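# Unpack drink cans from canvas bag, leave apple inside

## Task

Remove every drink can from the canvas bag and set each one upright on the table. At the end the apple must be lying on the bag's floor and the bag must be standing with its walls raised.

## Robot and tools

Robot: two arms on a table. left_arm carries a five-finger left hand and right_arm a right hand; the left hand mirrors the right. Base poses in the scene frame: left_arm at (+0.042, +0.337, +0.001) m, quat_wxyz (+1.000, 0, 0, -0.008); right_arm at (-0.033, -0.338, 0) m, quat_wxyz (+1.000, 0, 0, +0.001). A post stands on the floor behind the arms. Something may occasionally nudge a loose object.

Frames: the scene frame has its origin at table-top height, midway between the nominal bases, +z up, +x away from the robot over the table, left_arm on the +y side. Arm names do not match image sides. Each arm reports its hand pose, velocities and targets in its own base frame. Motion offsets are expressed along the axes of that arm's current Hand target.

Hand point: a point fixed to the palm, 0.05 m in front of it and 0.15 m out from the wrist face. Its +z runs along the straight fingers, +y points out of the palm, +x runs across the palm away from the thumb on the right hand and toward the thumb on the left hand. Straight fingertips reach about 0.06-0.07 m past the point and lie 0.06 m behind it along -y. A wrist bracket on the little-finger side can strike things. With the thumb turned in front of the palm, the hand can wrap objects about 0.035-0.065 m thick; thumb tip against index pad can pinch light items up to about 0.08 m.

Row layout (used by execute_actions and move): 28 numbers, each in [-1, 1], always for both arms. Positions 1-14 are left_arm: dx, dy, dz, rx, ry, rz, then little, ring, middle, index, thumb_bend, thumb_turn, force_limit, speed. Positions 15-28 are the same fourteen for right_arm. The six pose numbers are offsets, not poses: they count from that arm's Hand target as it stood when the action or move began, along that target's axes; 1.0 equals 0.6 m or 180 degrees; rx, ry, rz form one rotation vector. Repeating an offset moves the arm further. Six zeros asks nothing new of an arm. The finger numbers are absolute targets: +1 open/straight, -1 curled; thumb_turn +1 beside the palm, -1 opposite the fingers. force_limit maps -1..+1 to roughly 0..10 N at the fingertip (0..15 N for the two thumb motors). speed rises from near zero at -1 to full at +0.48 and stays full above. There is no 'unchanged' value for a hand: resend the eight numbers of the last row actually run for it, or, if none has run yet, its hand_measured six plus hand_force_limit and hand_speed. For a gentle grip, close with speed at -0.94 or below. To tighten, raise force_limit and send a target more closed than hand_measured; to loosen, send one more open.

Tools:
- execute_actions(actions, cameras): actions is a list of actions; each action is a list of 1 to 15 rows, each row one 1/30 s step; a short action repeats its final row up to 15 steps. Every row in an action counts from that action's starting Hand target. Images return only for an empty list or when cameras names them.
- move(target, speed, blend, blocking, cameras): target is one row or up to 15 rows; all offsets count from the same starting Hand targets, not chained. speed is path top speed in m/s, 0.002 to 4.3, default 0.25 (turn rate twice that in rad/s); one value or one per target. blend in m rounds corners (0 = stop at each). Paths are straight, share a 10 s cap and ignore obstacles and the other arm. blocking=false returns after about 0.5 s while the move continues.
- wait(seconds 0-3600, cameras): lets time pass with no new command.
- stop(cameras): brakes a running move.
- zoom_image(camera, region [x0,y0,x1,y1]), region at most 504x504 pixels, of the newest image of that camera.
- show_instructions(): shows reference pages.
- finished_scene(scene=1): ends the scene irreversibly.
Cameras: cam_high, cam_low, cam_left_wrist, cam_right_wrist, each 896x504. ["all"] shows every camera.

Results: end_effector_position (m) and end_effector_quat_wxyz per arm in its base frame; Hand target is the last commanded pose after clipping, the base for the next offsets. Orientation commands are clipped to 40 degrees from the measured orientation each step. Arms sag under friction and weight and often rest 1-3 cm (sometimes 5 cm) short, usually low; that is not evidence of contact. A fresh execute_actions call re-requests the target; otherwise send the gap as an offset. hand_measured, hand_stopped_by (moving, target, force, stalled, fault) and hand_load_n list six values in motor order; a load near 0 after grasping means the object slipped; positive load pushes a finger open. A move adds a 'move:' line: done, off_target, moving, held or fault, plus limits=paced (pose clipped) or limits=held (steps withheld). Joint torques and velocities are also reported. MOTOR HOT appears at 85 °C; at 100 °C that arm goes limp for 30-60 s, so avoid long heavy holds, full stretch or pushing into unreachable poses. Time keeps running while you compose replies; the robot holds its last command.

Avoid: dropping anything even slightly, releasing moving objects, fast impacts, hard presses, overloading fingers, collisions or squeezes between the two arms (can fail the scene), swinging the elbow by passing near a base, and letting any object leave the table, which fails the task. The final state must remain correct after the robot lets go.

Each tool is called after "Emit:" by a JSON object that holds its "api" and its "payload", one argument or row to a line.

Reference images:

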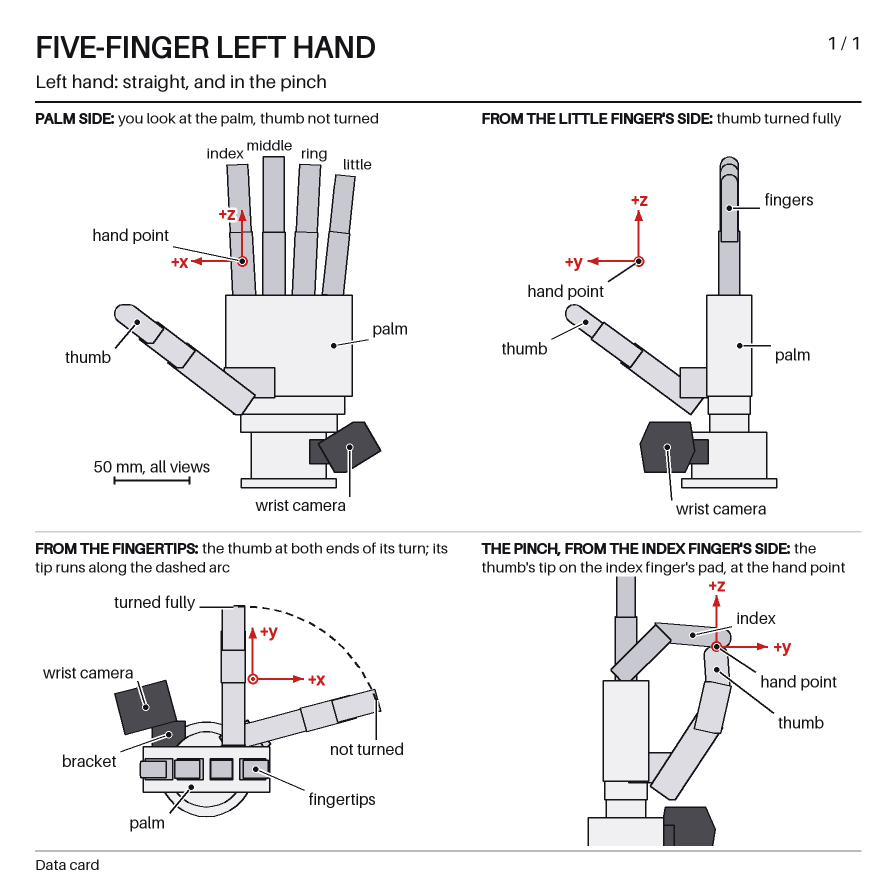

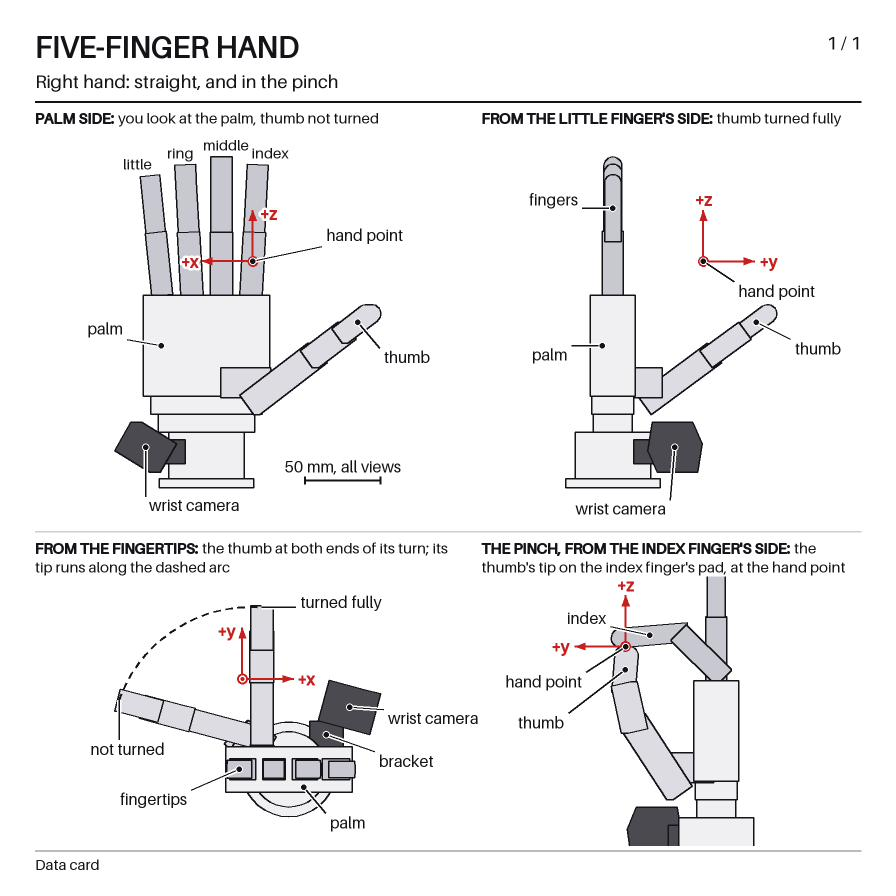

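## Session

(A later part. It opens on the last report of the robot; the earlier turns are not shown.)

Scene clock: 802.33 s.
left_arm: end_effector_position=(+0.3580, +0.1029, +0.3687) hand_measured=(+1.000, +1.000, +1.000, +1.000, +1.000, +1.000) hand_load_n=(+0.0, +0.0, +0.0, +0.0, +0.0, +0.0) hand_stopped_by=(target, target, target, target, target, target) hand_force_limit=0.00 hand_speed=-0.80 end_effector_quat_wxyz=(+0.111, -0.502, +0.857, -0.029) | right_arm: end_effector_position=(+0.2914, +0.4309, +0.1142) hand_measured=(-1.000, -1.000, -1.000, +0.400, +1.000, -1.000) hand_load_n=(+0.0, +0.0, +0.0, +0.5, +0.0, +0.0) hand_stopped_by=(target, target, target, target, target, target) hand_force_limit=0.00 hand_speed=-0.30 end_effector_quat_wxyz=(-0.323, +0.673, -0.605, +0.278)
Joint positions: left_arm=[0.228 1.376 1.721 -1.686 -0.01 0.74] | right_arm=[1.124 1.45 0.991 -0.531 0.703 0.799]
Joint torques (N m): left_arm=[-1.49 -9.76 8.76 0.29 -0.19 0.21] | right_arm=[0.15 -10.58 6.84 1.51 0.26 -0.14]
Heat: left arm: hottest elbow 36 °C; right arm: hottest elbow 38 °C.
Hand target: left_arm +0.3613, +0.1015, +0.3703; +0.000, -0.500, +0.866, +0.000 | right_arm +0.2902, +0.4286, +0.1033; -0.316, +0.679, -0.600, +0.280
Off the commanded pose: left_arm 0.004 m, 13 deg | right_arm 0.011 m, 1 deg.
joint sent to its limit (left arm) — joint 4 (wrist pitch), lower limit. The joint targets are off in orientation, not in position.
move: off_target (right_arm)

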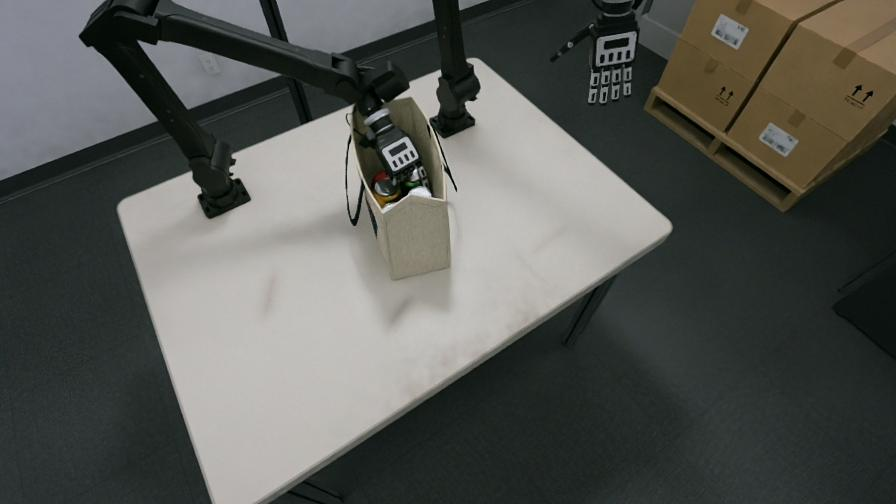

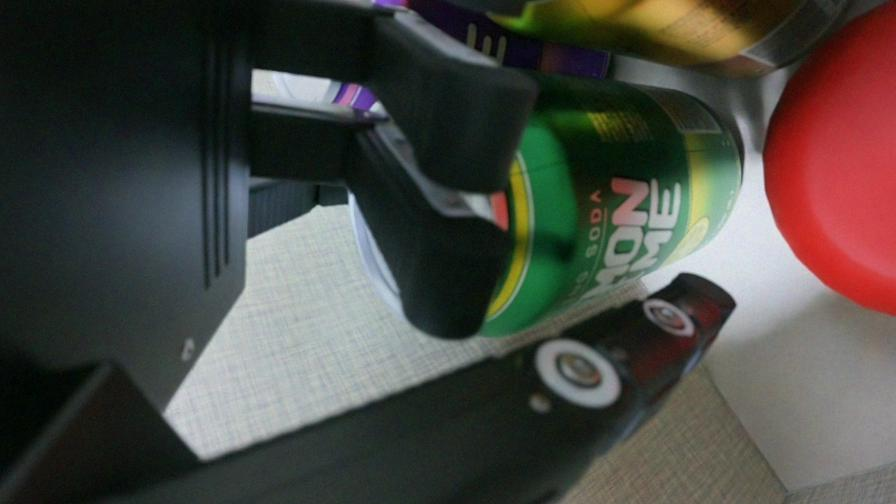

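Emit:
{"api": "execute_actions", "payload": {
  "actions": [
    [[0,0,0,0,0,0,1,1,1,1,1,1,0,-0.8,0,0,0,0,0,0,-1,-1,-1,0.4,0.0,-1,-0.5,-0.9]]
  ]
}}

Emit:
{"api": "wait", "payload": {
  "seconds": 3,
  "cameras": ["cam_high","cam_right_wrist"]
}}

Scene clock: 822.33 s.
left_arm: end_effector_position=(+0.3580, +0.1029, +0.3687) hand_measured=(+1.000, +1.000, +1.000, +1.000, +1.000, +1.000) hand_load_n=(+0.0, +0.0, +0.0, +0.0, +0.0, +0.0) hand_stopped_by=(target, target, target, target, target, target) hand_force_limit=0.00 hand_speed=-0.80 end_effector_quat_wxyz=(+0.111, -0.502, +0.857, -0.029) | right_arm: end_effector_position=(+0.2914, +0.4308, +0.1142) hand_measured=(-1.000, -1.000, -1.000, +0.400, +0.580, -1.000) hand_load_n=(+0.0, +0.0, +0.0, +2.0, +3.5, +0.0) hand_stopped_by=(target, target, target, target, force, target) hand_force_limit=-0.50 hand_speed=-0.90 end_effector_quat_wxyz=(-0.323, +0.673, -0.604, +0.278)
Joint positions: left_arm=[0.228 1.376 1.721 -1.686 -0.01 0.74] | right_arm=[1.124 1.45 0.991 -0.531 0.703 0.797]
Joint torques (N m): left_arm=[-1.38 -10.17 8.73 0.23 -0.2 0.19] | right_arm=[0.09 -10.64 6.84 1.48 0.27 -0.14]
Heat: left arm: hottest elbow 36 °C; right arm: hottest elbow 37 °C.
Hand target: left_arm +0.3613, +0.1015, +0.3703; +0.000, -0.500, +0.866, +0.000 | right_arm +0.2902, +0.4286, +0.1033; -0.316, +0.679, -0.600, +0.280
Off the commanded pose: left_arm 0.004 m, 13 deg | right_arm 0.011 m, 1 deg.
joint sent to its limit (left arm) — joint 4 (wrist pitch), lower limit. The joint targets are off in orientation, not in position.

Scene clock: 825.33 s.
left_arm: end_effector_position=(+0.3580, +0.1029, +0.3687) hand_measured=(+1.000, +1.000, +1.000, +1.000, +1.000, +1.000) hand_load_n=(+0.0, -0.5, +0.0, +0.0, +0.0, +0.0) hand_stopped_by=(target, target, target, target, target, target) hand_force_limit=0.00 hand_speed=-0.80 end_effector_quat_wxyz=(+0.111, -0.502, +0.857, -0.029) | right_arm: end_effector_position=(+0.2913, +0.4308, +0.1142) hand_measured=(-1.000, -1.000, -1.000, +0.400, +0.580, -1.000) hand_load_n=(+0.0, +0.0, +0.5, +2.0, +3.5, +0.0) hand_stopped_by=(target, target, target, target, force, target) hand_force_limit=-0.50 hand_speed=-0.90 end_effector_quat_wxyz=(-0.323, +0.674, -0.604, +0.278)
Joint positions: left_arm=[0.228 1.376 1.721 -1.686 -0.01 0.74] | right_arm=[1.124 1.45 0.991 -0.531 0.703 0.797]
Joint torques (N m): left_arm=[-1.32 -10.05 8.8 0.32 -0.19 0.2] | right_arm=[0.09 -10.64 6.82 1.47 0.27 -0.14]
Heat: left arm: hottest elbow 36 °C; right arm: hottest elbow 37 °C.
Hand target: left_arm +0.3613, +0.1015, +0.3703; +0.000, -0.500, +0.866, +0.000 | right_arm +0.2902, +0.4286, +0.1033; -0.316, +0.679, -0.600, +0.280
Off the commanded pose: left_arm 0.004 m, 13 deg | right_arm 0.011 m, 1 deg.
wait: 3.00 s; at rest by 0.17 s

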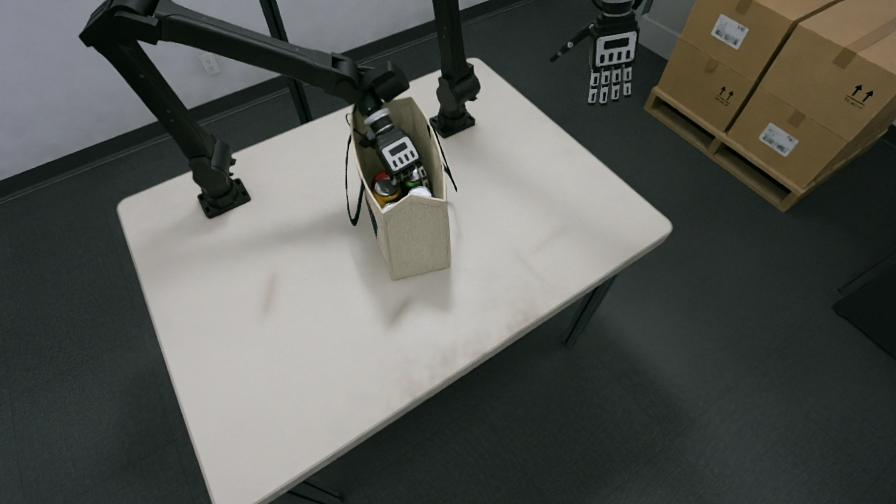

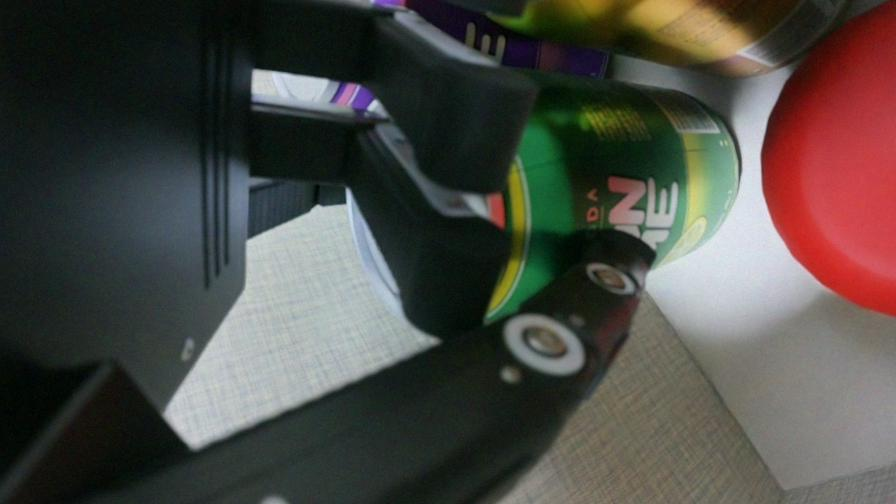

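Emit:
{"api": "move", "payload": {
  "target": [
    [0,0,0,0,0,0,1,1,1,1,1,1,0,-0.8,0,0,0,0,0,0,-1,-1,-1,0.2,-0.05,-1,-0.3,-0.9],
    [0,0,0,0,0,0,1,1,1,1,1,1,0,-0.8,0,-0.0638,-0.0536,0,0,0,-1,-1,-1,0.2,-0.05,-1,-0.3,-0.9]
  ],
  "cameras": ["cam_high","cam_right_wrist"],
  "speed": 0.05
}}

Emit:
{"api": "zoom_image", "payload": {
  "camera": "cam_high",
  "region": [360, 120, 460, 220]
}}

Scene clock: 839.50 s.
left_arm: end_effector_position=(+0.3580, +0.1029, +0.3687) hand_measured=(+1.000, +1.000, +1.000, +1.000, +1.000, +1.000) hand_load_n=(+0.0, +0.0, +0.0, +0.0, +0.0, +0.0) hand_stopped_by=(target, target, target, target, target, target) hand_force_limit=0.00 hand_speed=-0.80 end_effector_quat_wxyz=(+0.111, -0.502, +0.857, -0.029) | right_arm: end_effector_position=(+0.2817, +0.4125, +0.1193) hand_measured=(-1.000, -1.000, -1.000, +0.384, +0.574, -1.000) hand_load_n=(+0.0, +0.0, +0.0, +4.5, +6.5, +0.5) hand_stopped_by=(target, target, target, force, force, target) hand_force_limit=-0.30 hand_speed=-0.90 end_effector_quat_wxyz=(-0.290, +0.689, -0.600, +0.285)
Joint positions: left_arm=[0.228 1.376 1.721 -1.686 -0.01 0.74] | right_arm=[1.124 1.424 1.006 -0.645 0.699 0.797]
Joint torques (N m): left_arm=[-1.38 -10.05 8.72 0.25 -0.18 0.19] | right_arm=[0.21 -13.27 11.88 0.49 0.46 -0.14]
Heat: left arm: hottest elbow 36 °C; right arm: hottest elbow 36 °C.
Hand target: left_arm +0.3613, +0.1015, +0.3703; +0.000, -0.500, +0.866, +0.000 | right_arm +0.2902, +0.4285, +0.1531; -0.316, +0.679, -0.600, +0.280
Off the commanded pose: left_arm 0.004 m, 13 deg | right_arm 0.039 m, 3 deg.
joint sent to its limit (left arm) — joint 4 (wrist pitch), lower limit. The joint targets are off in orientation, not in position.
move: off_target (right_arm)

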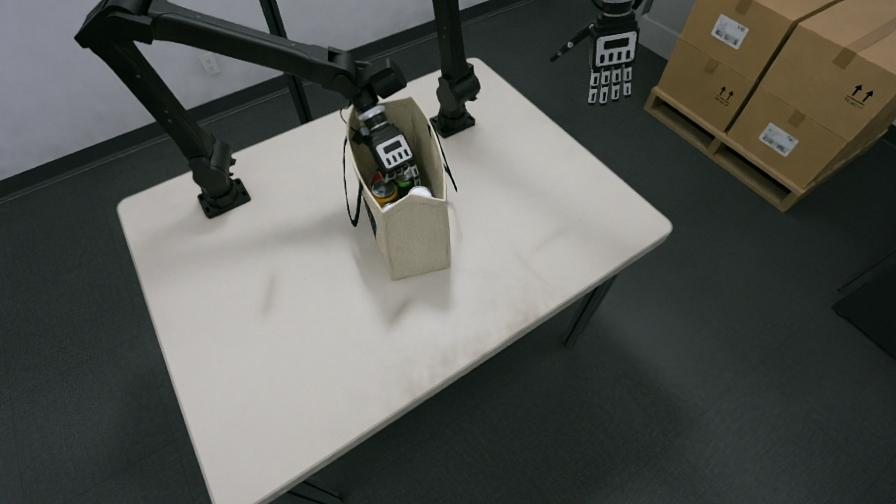

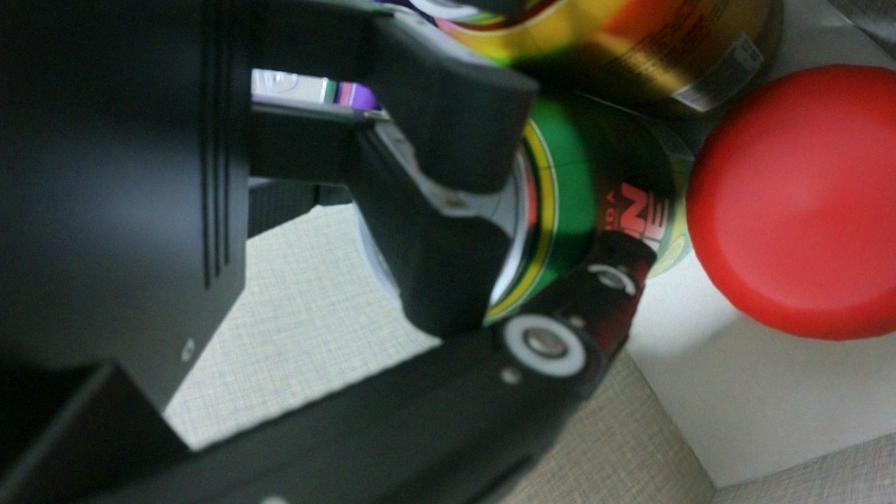

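Scaled by 5.040 from the camera's image (finer frame: 1280x720).

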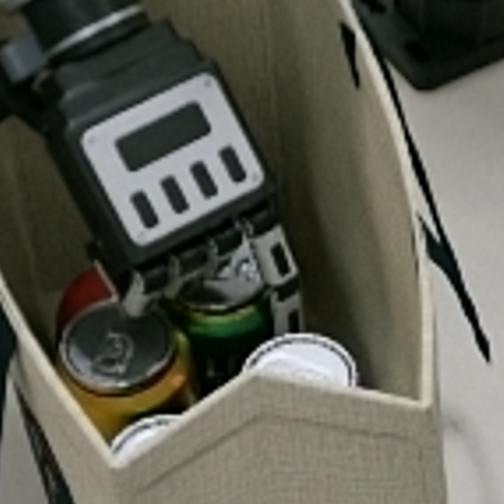

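Emit:
{"api": "move", "payload": {
  "target": [0,0,0,0,0,0,1,1,1,1,1,1,0,-0.8,-0.0187,-0.11,-0.0762,0,0,0,-1,-1,-1,0.2,-0.05,-1,-0.3,-0.9],
  "cameras": ["cam_high","cam_right_wrist"],
  "speed": 0.06
}}

Emit:
{"api": "zoom_image", "payload": {
  "camera": "cam_high",
  "region": [340, 80, 480, 220]
}}

Scene clock: 857.23 s.
left_arm: end_effector_position=(+0.3580, +0.1029, +0.3687) hand_measured=(+1.000, +1.000, +1.000, +1.000, +1.000, +1.000) hand_load_n=(+0.0, -0.5, +0.0, +0.0, +0.0, +0.0) hand_stopped_by=(target, target, target, target, target, target) hand_force_limit=0.00 hand_speed=-0.80 end_effector_quat_wxyz=(+0.111, -0.502, +0.857, -0.029) | right_arm: end_effector_position=(+0.2907, +0.4306, +0.2085) hand_measured=(-1.000, -1.000, -1.000, +0.384, +0.572, -1.000) hand_load_n=(+0.0, +0.0, +0.0, +0.0, +0.5, +0.0) hand_stopped_by=(target, target, target, force, force, target) hand_force_limit=-0.30 hand_speed=-0.90 end_effector_quat_wxyz=(-0.299, +0.685, -0.601, +0.283)
Joint positions: left_arm=[0.228 1.376 1.721 -1.686 -0.01 0.74] | right_arm=[1.124 1.395 1.214 -0.862 0.7 0.797]
Joint torques (N m): left_arm=[-1.2 -10.05 8.79 0.39 -0.18 0.21] | right_arm=[0.09 -12.28 12.05 0.61 0.39 -0.14]
Heat: left arm: hottest elbow 36 °C; right arm: hottest elbow 40 °C.
Hand target: left_arm +0.3613, +0.1015, +0.3703; +0.000, -0.500, +0.866, +0.000 | right_arm +0.2962, +0.4407, +0.2332; -0.316, +0.679, -0.600, +0.280
Off the commanded pose: left_arm 0.004 m, 13 deg | right_arm 0.027 m, 2 deg.
joint sent to its limit (left arm) — joint 4 (wrist pitch), lower limit. The joint targets are off in orientation, not in position.
move: off_target (right_arm)

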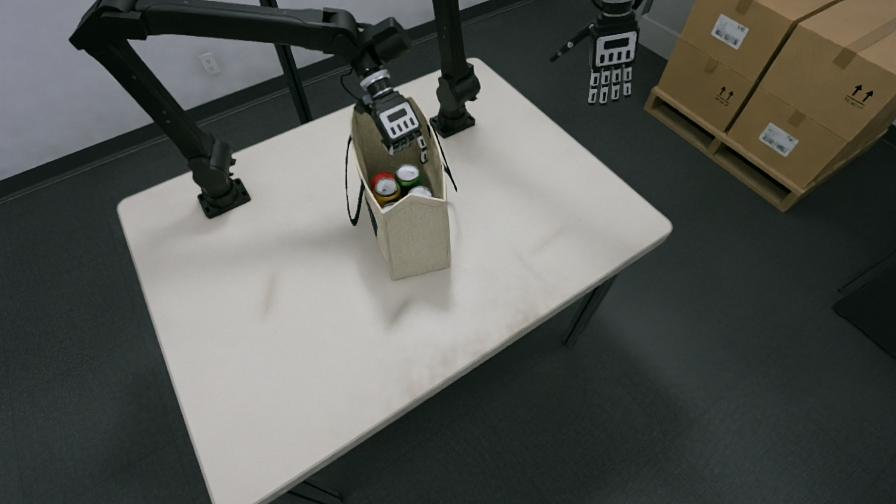

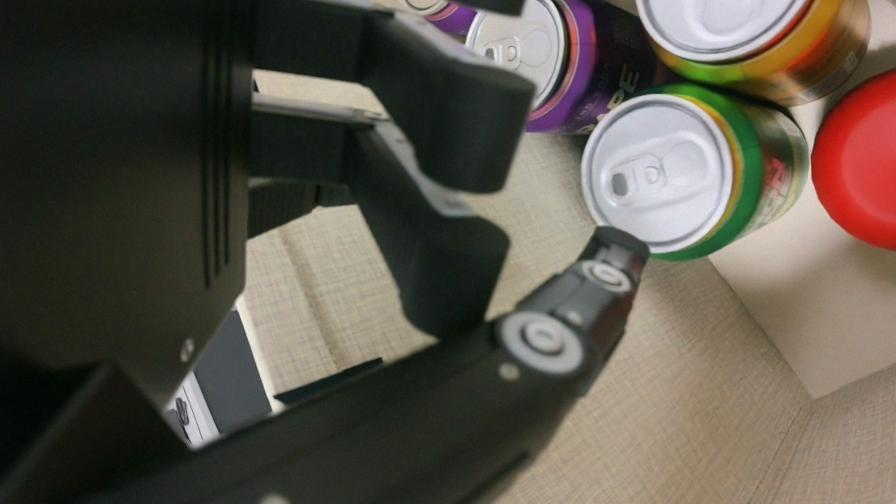

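Scaled by 3.600 from the camera's image (finer frame: 1280x720).

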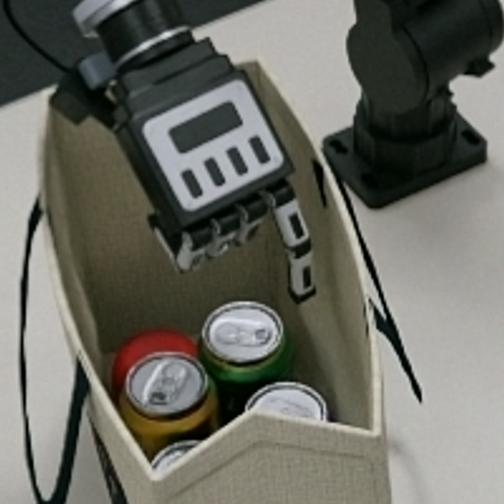

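Emit:
{"api": "move", "payload": {
  "target": [0,0,0,0,0,0,1,1,1,1,1,1,0,-0.8,0.0323,0.085,0.0285,-0.0022,0.0663,-0.0531,-1,-1,-1,0.4,1,-1,0,-0.3],
  "cameras": ["cam_high","cam_right_wrist"],
  "speed": 0.08
}}

Emit:
{"api": "zoom_image", "payload": {
  "camera": "cam_high",
  "region": [340, 80, 480, 220]
}}

Scene clock: 938.70 s.
left_arm: end_effector_position=(+0.3580, +0.1029, +0.3687) hand_measured=(+1.000, +1.000, +1.000, +1.000, +1.000, +1.000) hand_load_n=(+0.0, +0.0, +0.0, +0.0, +0.0, +0.0) hand_stopped_by=(target, target, target, target, target, target) hand_force_limit=0.00 hand_speed=-0.80 end_effector_quat_wxyz=(+0.111, -0.502, +0.857, -0.029) | right_arm: end_effector_position=(+0.2765, +0.4015, +0.1688) hand_measured=(-1.000, -1.000, -1.000, +0.400, +1.000, -1.000) hand_load_n=(+0.0, +0.0, +0.0, +0.0, +0.0, +0.0) hand_stopped_by=(target, target, target, target, target, target) hand_force_limit=0.00 hand_speed=-0.30 end_effector_quat_wxyz=(-0.210, +0.701, -0.568, +0.377)
Joint positions: left_arm=[0.228 1.376 1.721 -1.686 -0.01 0.74] | right_arm=[1.187 1.491 1.229 -1.054 0.866 0.86]
Joint torques (N m): left_arm=[-1.79 -9.93 8.81 0.21 -0.19 0.2] | right_arm=[1.03 -11.58 11.62 0.21 0.55 0.07]
Heat: left arm: hottest elbow 35 °C; right arm: hottest elbow 48 °C.
Hand target: left_arm +0.3613, +0.1015, +0.3703; +0.000, -0.500, +0.866, +0.000 | right_arm +0.2790, +0.4190, +0.1831; -0.225, +0.695, -0.572, +0.373
Off the commanded pose: left_arm 0.004 m, 13 deg | right_arm 0.023 m, 2 deg.
joint sent to its limit (left arm) — joint 4 (wrist pitch), lower limit. The joint targets are off in orientation, not in position.
move: off_target (right_arm)

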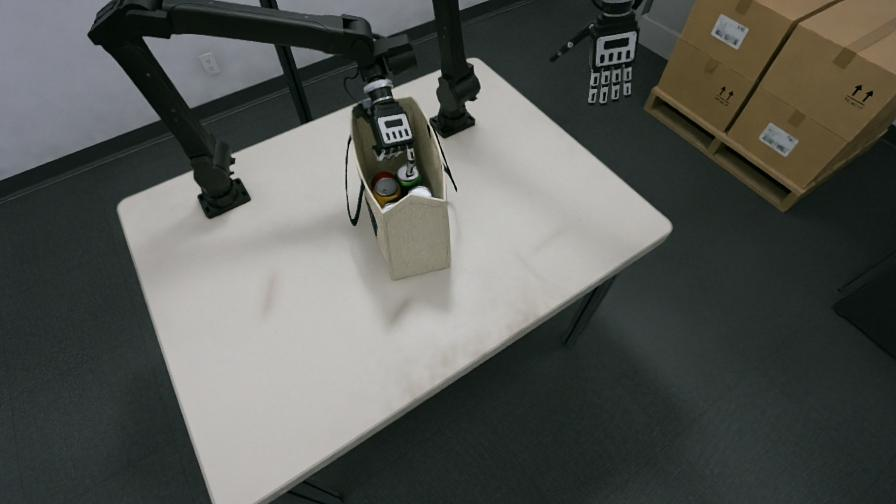

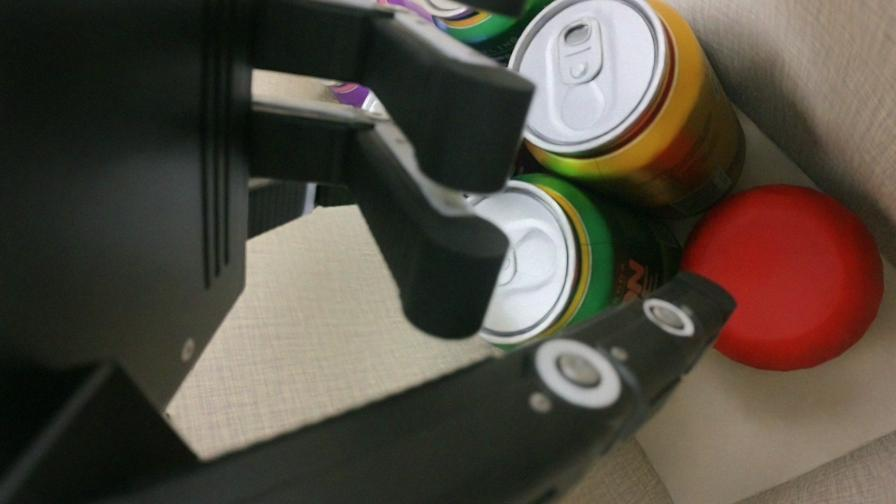

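Scaled by 3.600 from the camera's image (finer frame: 1280x720).

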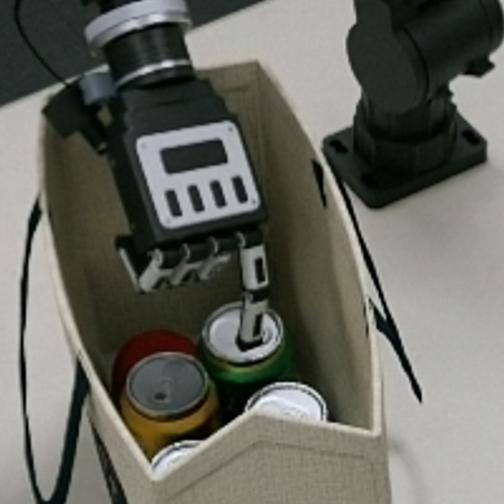

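Emit:
{"api": "move", "payload": {
  "target": [0,0,0,0,0,0,1,1,1,1,1,1,0,-0.8,-0.0353,-0.0153,0.0035,0,0,0,-1,-1,-1,0.4,1,-1,0,-0.3],
  "cameras": ["cam_high"],
  "speed": 0.06
}}

Emit:
{"api": "zoom_image", "payload": {
  "camera": "cam_high",
  "region": [360, 120, 460, 220]
}}

Scene clock: 960.90 s.
left_arm: end_effector_position=(+0.3580, +0.1029, +0.3687) hand_measured=(+1.000, +1.000, +1.000, +1.000, +1.000, +1.000) hand_load_n=(+0.0, +0.0, +0.0, +0.0, +0.0, +0.0) hand_stopped_by=(target, target, target, target, target, target) hand_force_limit=0.00 hand_speed=-0.80 end_effector_quat_wxyz=(+0.111, -0.502, +0.857, -0.029) | right_arm: end_effector_position=(+0.2829, +0.4242, +0.1693) hand_measured=(-1.000, -1.000, -1.000, +0.400, +1.000, -1.000) hand_load_n=(+0.0, +0.0, +0.0, +0.0, +0.0, +0.5) hand_stopped_by=(target, target, target, target, target, target) hand_force_limit=0.00 hand_speed=-0.30 end_effector_quat_wxyz=(-0.211, +0.700, -0.568, +0.377)
Joint positions: left_arm=[0.228 1.376 1.721 -1.686 -0.01 0.74] | right_arm=[1.192 1.551 1.299 -1.07 0.867 0.869]
Joint torques (N m): left_arm=[-1.38 -10.29 8.79 0.32 -0.18 0.2] | right_arm=[1.03 -12.4 11.58 0.25 0.54 0.07]
Heat: left arm: hottest elbow 36 °C; right arm: hottest elbow 45 °C.
Hand target: left_arm +0.3613, +0.1015, +0.3703; +0.000, -0.500, +0.866, +0.000 | right_arm +0.2849, +0.4415, +0.1830; -0.225, +0.695, -0.572, +0.372
Off the commanded pose: left_arm 0.004 m, 13 deg | right_arm 0.022 m, 2 deg.
joint sent to its limit (left arm) — joint 4 (wrist pitch), lower limit. The joint targets are off in orientation, not in position.
move: off_target (right_arm)

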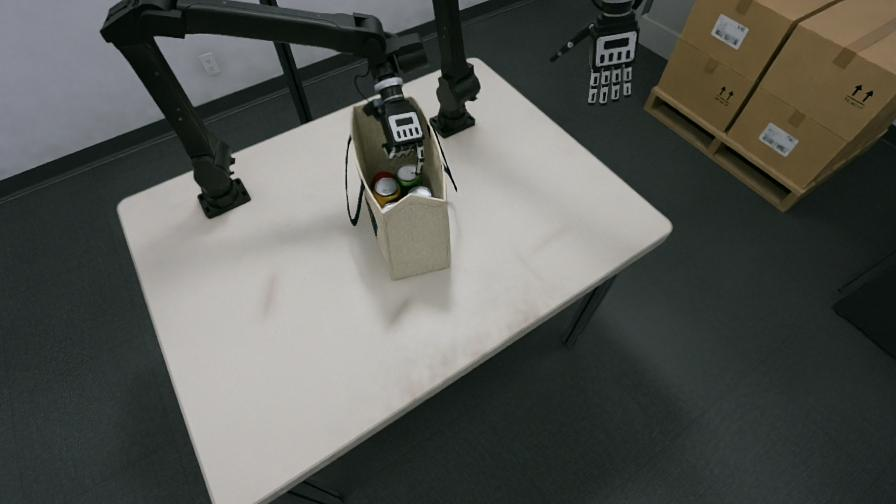

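Scaled by 5.040 from the camera's image (finer frame: 1280x720).

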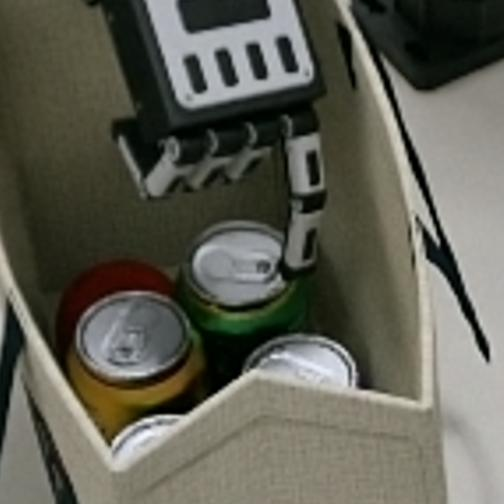

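Emit:
{"api": "move", "payload": {
  "target": [0,0,0,0,0,0,1,1,1,1,1,1,0,-0.8,0.0038,0.0755,0.0458,0,0,0,-1,-1,-1,0.4,1,-1,0,-0.3],
  "cameras": ["cam_high"],
  "speed": 0.06
}}

Emit:
{"api": "zoom_image", "payload": {
  "camera": "cam_high",
  "region": [360, 120, 460, 220]
}}

Scene clock: 974.97 s.
left_arm: end_effector_position=(+0.3580, +0.1029, +0.3687) hand_measured=(+1.000, +1.000, +1.000, +1.000, +1.000, +1.000) hand_load_n=(+0.0, +0.0, +0.0, +0.0, +0.0, +0.0) hand_stopped_by=(target, target, target, target, target, target) hand_force_limit=0.00 hand_speed=-0.80 end_effector_quat_wxyz=(+0.111, -0.502, +0.857, -0.029) | right_arm: end_effector_position=(+0.2823, +0.4228, +0.1405) hand_measured=(-1.000, -1.000, -1.000, +0.400, +1.000, -1.000) hand_load_n=(+0.0, +0.0, +0.0, +0.0, +0.0, +0.0) hand_stopped_by=(target, target, target, target, target, target) hand_force_limit=0.00 hand_speed=-0.30 end_effector_quat_wxyz=(-0.224, +0.694, -0.573, +0.373)
Joint positions: left_arm=[0.228 1.376 1.721 -1.686 -0.01 0.74] | right_arm=[1.192 1.551 1.215 -0.956 0.868 0.872]
Joint torques (N m): left_arm=[-1.61 -10.23 8.79 0.31 -0.18 0.2] | right_arm=[1.03 -12.86 6.9 0.98 0.53 0.06]
Heat: left arm: hottest elbow 36 °C; right arm: hottest elbow 46 °C.
Hand target: left_arm +0.3613, +0.1015, +0.3703; +0.000, -0.500, +0.866, +0.000 | right_arm +0.2780, +0.4251, +0.1331; -0.225, +0.695, -0.572, +0.372
Off the commanded pose: left_arm 0.004 m, 13 deg | right_arm 0.009 m, 0 deg.
joint sent to its limit (left arm) — joint 4 (wrist pitch), lower limit. The joint targets are off in orientation, not in position.
move: done

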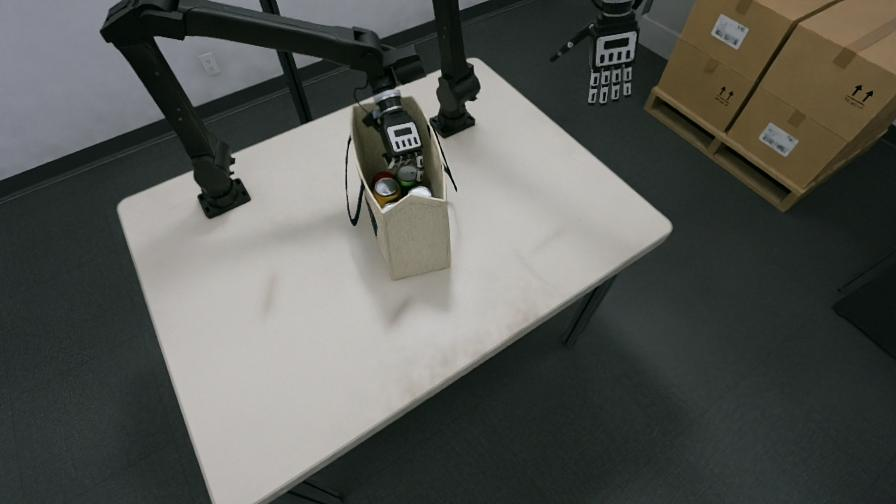

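Scaled by 5.040 from the camera's image (finer frame: 1280x720).

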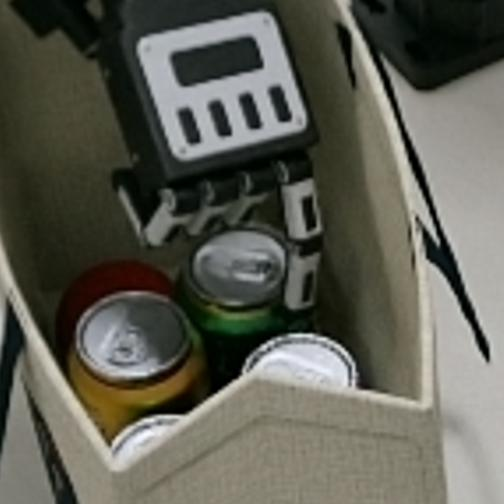

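Emit:
{"api": "move", "payload": {
  "target": [0,0,0,0,0,0,1,1,1,1,1,1,0,-0.8,-0.0177,0.0452,0.0381,0,0,0,-1,-1,-1,0.4,1,-1,0,-0.3],
  "cameras": ["cam_high","cam_right_wrist"],
  "speed": 0.05
}}

Emit:
{"api": "zoom_image", "payload": {
  "camera": "cam_high",
  "region": [360, 120, 460, 220]
}}

Scene clock: 991.73 s.
left_arm: end_effector_position=(+0.3580, +0.1029, +0.3687) hand_measured=(+1.000, +1.000, +1.000, +1.000, +1.000, +1.000) hand_load_n=(+0.0, +0.0, +0.0, +0.0, +0.0, +0.0) hand_stopped_by=(target, target, target, target, target, target) hand_force_limit=0.00 hand_speed=-0.80 end_effector_quat_wxyz=(+0.111, -0.502, +0.857, -0.029) | right_arm: end_effector_position=(+0.2831, +0.4250, +0.1106) hand_measured=(-1.000, -1.000, -1.000, +0.400, +1.000, -1.000) hand_load_n=(+0.5, +0.0, +0.0, +0.0, +0.0, +0.0) hand_stopped_by=(target, target, target, target, target, target) hand_force_limit=0.00 hand_speed=-0.30 end_effector_quat_wxyz=(-0.230, +0.691, -0.575, +0.371)
Joint positions: left_arm=[0.228 1.376 1.721 -1.686 -0.01 0.74] | right_arm=[1.193 1.578 1.161 -0.861 0.869 0.873]
Joint torques (N m): left_arm=[-1.26 -10.17 8.79 0.28 -0.16 0.19] | right_arm=[1.14 -11.81 6.49 1.09 0.53 0.07]
Heat: left arm: hottest elbow 36 °C; right arm: hottest elbow 43 °C.
Hand target: left_arm +0.3613, +0.1015, +0.3703; +0.000, -0.500, +0.866, +0.000 | right_arm +0.2780, +0.4262, +0.0961; -0.225, +0.695, -0.572, +0.373
Off the commanded pose: left_arm 0.004 m, 13 deg | right_arm 0.015 m, 1 deg.
joint sent to its limit (left arm) — joint 4 (wrist pitch), lower limit. The joint targets are off in orientation, not in position.
move: off_target (right_arm)

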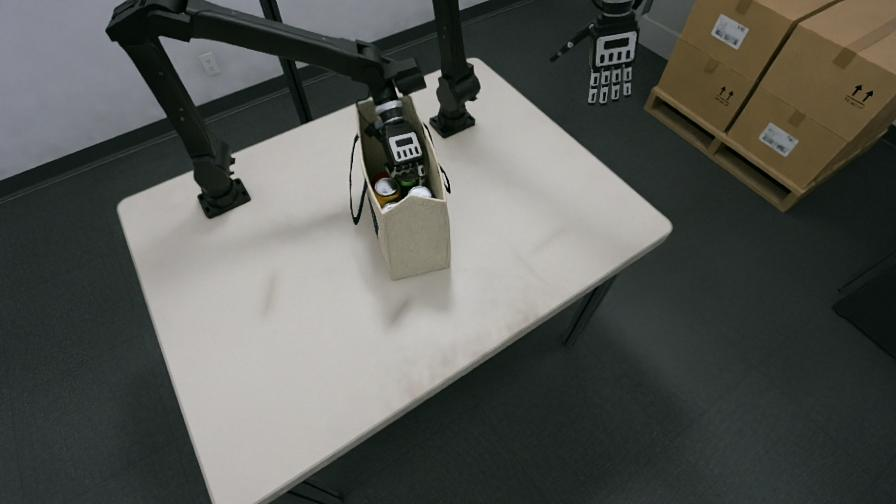

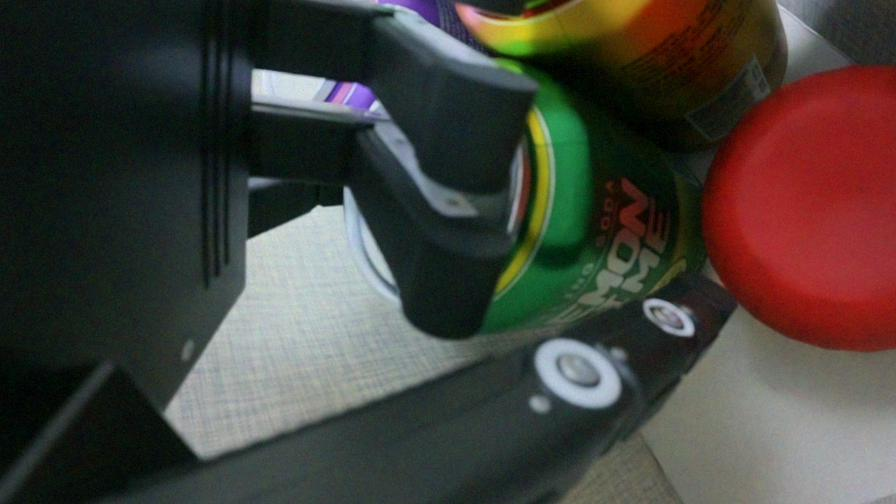

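Scaled by 5.040 from the camera's image (finer frame: 1280x720).

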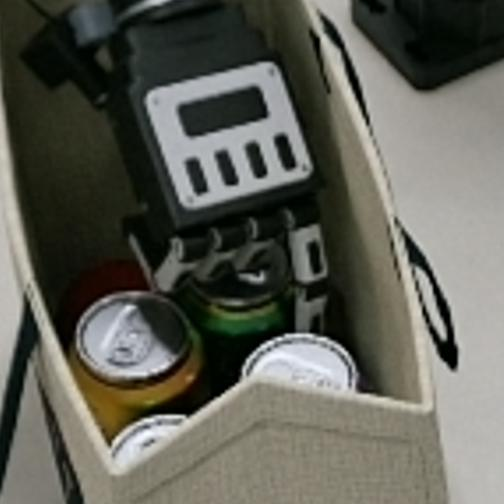

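Emit:
{"api": "execute_actions", "payload": {
  "actions": [
    [[0,0,0,0,0,0,1,1,1,1,1,1,0,-0.8,0,0,0,0,0,0,-1,-1,-1,0.4,-0.1,-1,-0.4,-0.88]]
  ],
  "cameras": ["cam_right_wrist"]
}}

Scene clock: 1019.77 s.
left_arm: end_effector_position=(+0.3580, +0.1029, +0.3687) hand_measured=(+1.000, +1.000, +1.000, +1.000, +1.000, +1.000) hand_load_n=(+0.0, +0.0, +0.0, +0.0, +0.0, +0.0) hand_stopped_by=(target, target, target, target, target, target) hand_force_limit=0.00 hand_speed=-0.80 end_effector_quat_wxyz=(+0.111, -0.502, +0.857, -0.029) | right_arm: end_effector_position=(+0.2828, +0.4252, +0.1106) hand_measured=(-1.000, -1.000, -1.000, +0.400, +0.572, -1.000) hand_load_n=(+0.0, +0.0, +0.0, +2.0, +4.5, +0.0) hand_stopped_by=(target, target, target, target, force, target) hand_force_limit=-0.40 hand_speed=-0.88 end_effector_quat_wxyz=(-0.231, +0.692, -0.575, +0.371)
Joint positions: left_arm=[0.228 1.376 1.721 -1.686 -0.01 0.74] | right_arm=[1.193 1.578 1.161 -0.861 0.869 0.873]
Joint torques (N m): left_arm=[-1.32 -10.05 8.76 0.28 -0.17 0.2] | right_arm=[1.03 -11.81 6.49 1.07 0.53 0.07]
Heat: left arm: hottest elbow 36 °C; right arm: hottest elbow 39 °C.
Hand target: left_arm +0.3613, +0.1015, +0.3703; +0.000, -0.500, +0.866, +0.000 | right_arm +0.2780, +0.4261, +0.0961; -0.225, +0.695, -0.572, +0.373
Off the commanded pose: left_arm 0.004 m, 13 deg | right_arm 0.015 m, 1 deg.
joint sent to its limit (left arm) — joint 4 (wrist pitch), lower limit. The joint targets are off in orientation, not in position.

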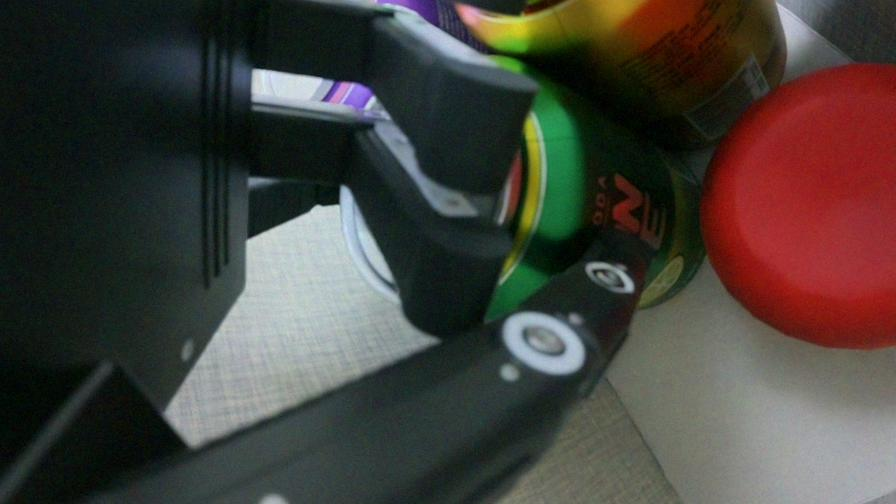

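Emit:
{"api": "execute_actions", "payload": {
  "actions": [
    [[0,0,0,0,0,0,1,1,1,1,1,1,0,-0.8,0,0,0,0,0,0,-1,-1,-1,0.15,-0.15,-1,0.2,-0.9]]
  ],
  "cameras": ["cam_right_wrist"]
}}

Scene clock: 1031.20 s.
left_arm: end_effector_position=(+0.3580, +0.1029, +0.3687) hand_measured=(+1.000, +1.000, +1.000, +1.000, +1.000, +1.000) hand_load_n=(+0.0, +0.0, +0.0, +0.0, +0.0, +0.0) hand_stopped_by=(target, target, target, target, target, target) hand_force_limit=0.00 hand_speed=-0.80 end_effector_quat_wxyz=(+0.111, -0.502, +0.857, -0.029) | right_arm: end_effector_position=(+0.2828, +0.4252, +0.1106) hand_measured=(-1.000, -1.000, -1.000, +0.366, +0.562, -1.000) hand_load_n=(+0.0, +0.5, +0.0, +6.5, +10.0, +0.0) hand_stopped_by=(target, target, target, force, force, target) hand_force_limit=0.20 hand_speed=-0.90 end_effector_quat_wxyz=(-0.231, +0.692, -0.575, +0.371)
Joint positions: left_arm=[0.228 1.376 1.721 -1.686 -0.01 0.74] | right_arm=[1.193 1.578 1.161 -0.861 0.869 0.873]
Joint torques (N m): left_arm=[-1.38 -9.93 8.7 0.31 -0.2 0.2] | right_arm=[0.97 -11.81 6.48 1.07 0.52 0.07]
Heat: left arm: hottest elbow 36 °C; right arm: hottest elbow 38 °C.
Hand target: left_arm +0.3613, +0.1015, +0.3703; +0.000, -0.500, +0.866, +0.000 | right_arm +0.2780, +0.4261, +0.0962; -0.225, +0.695, -0.572, +0.373
Off the commanded pose: left_arm 0.004 m, 13 deg | right_arm 0.015 m, 1 deg.
joint sent to its limit (left arm) — joint 4 (wrist pitch), lower limit. The joint targets are off in orientation, not in position.

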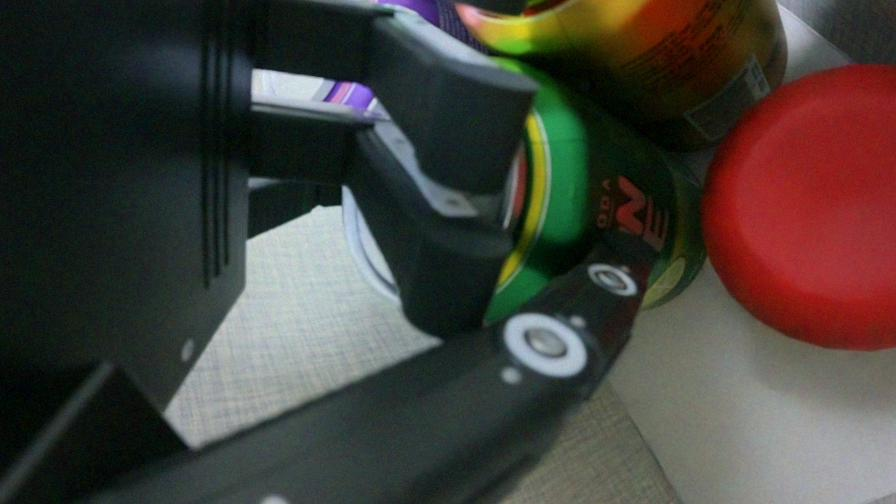

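Emit:
{"api": "move", "payload": {
  "target": [
    [0,0,0,0,0,0,1,1,1,1,1,1,0,-0.8,-0.0037,-0.072,-0.0363,0,0,0,-1,-1,-1,0.15,-0.15,-1,0.2,-0.9],
    [0,0,0,0,0,0,1,1,1,1,1,1,0,-0.8,0.0115,-0.1152,-0.0725,0,0,0,-1,-1,-1,0.15,-0.15,-1,0.2,-0.9]
  ],
  "cameras": ["cam_high","cam_right_wrist"],
  "speed": 0.05,
  "blend": 0.01
}}

Emit:
{"api": "zoom_image", "payload": {
  "camera": "cam_high",
  "region": [360, 120, 460, 220]
}}

Scene clock: 1046.13 s.
left_arm: end_effector_position=(+0.3580, +0.1029, +0.3687) hand_measured=(+1.000, +1.000, +1.000, +1.000, +1.000, +1.000) hand_load_n=(+0.0, +0.0, +0.0, +0.0, +0.0, -0.5) hand_stopped_by=(target, target, target, target, target, target) hand_force_limit=0.00 hand_speed=-0.80 end_effector_quat_wxyz=(+0.111, -0.502, +0.857, -0.029) | right_arm: end_effector_position=(+0.2835, +0.4284, +0.1544) hand_measured=(-1.000, -1.000, -1.000, +0.364, +0.560, -1.000) hand_load_n=(+0.0, +0.0, +0.0, +0.0, +0.0, +0.0) hand_stopped_by=(target, target, target, force, force, target) hand_force_limit=0.20 hand_speed=-0.90 end_effector_quat_wxyz=(-0.208, +0.700, -0.570, +0.377)
Joint positions: left_arm=[0.228 1.376 1.721 -1.686 -0.01 0.74] | right_arm=[1.193 1.575 1.288 -1.045 0.866 0.878]
Joint torques (N m): left_arm=[-1.38 -10.05 8.68 0.29 -0.21 0.2] | right_arm=[0.38 -14.39 11.18 0.16 0.54 -0.13]
Heat: left arm: hottest elbow 36 °C; right arm: hottest elbow 37 °C.
Hand target: left_arm +0.3613, +0.1015, +0.3703; +0.000, -0.500, +0.866, +0.000 | right_arm +0.2881, +0.4411, +0.1758; -0.225, +0.695, -0.572, +0.373
Off the commanded pose: left_arm 0.004 m, 13 deg | right_arm 0.026 m, 2 deg.
joint sent to its limit (left arm) — joint 4 (wrist pitch), lower limit. The joint targets are off in orientation, not in position.
move: off_target (right_arm)

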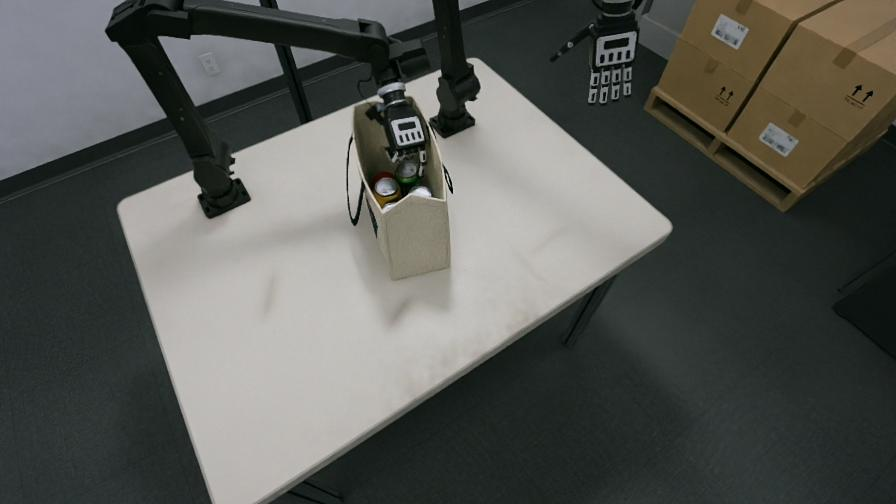

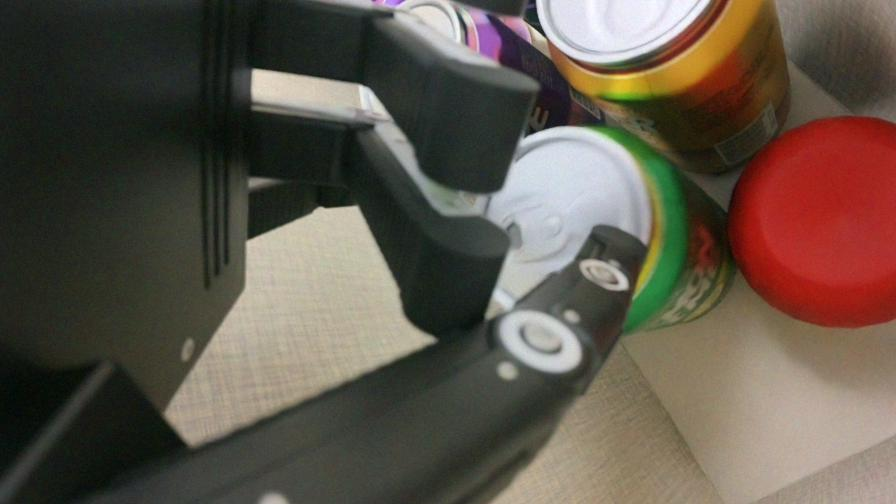

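Scaled by 5.040 from the camera's image (finer frame: 1280x720).

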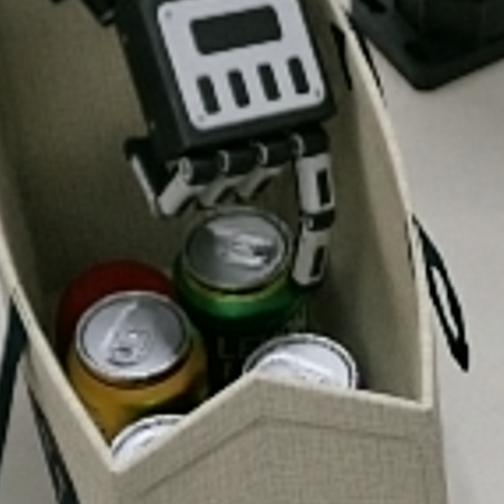

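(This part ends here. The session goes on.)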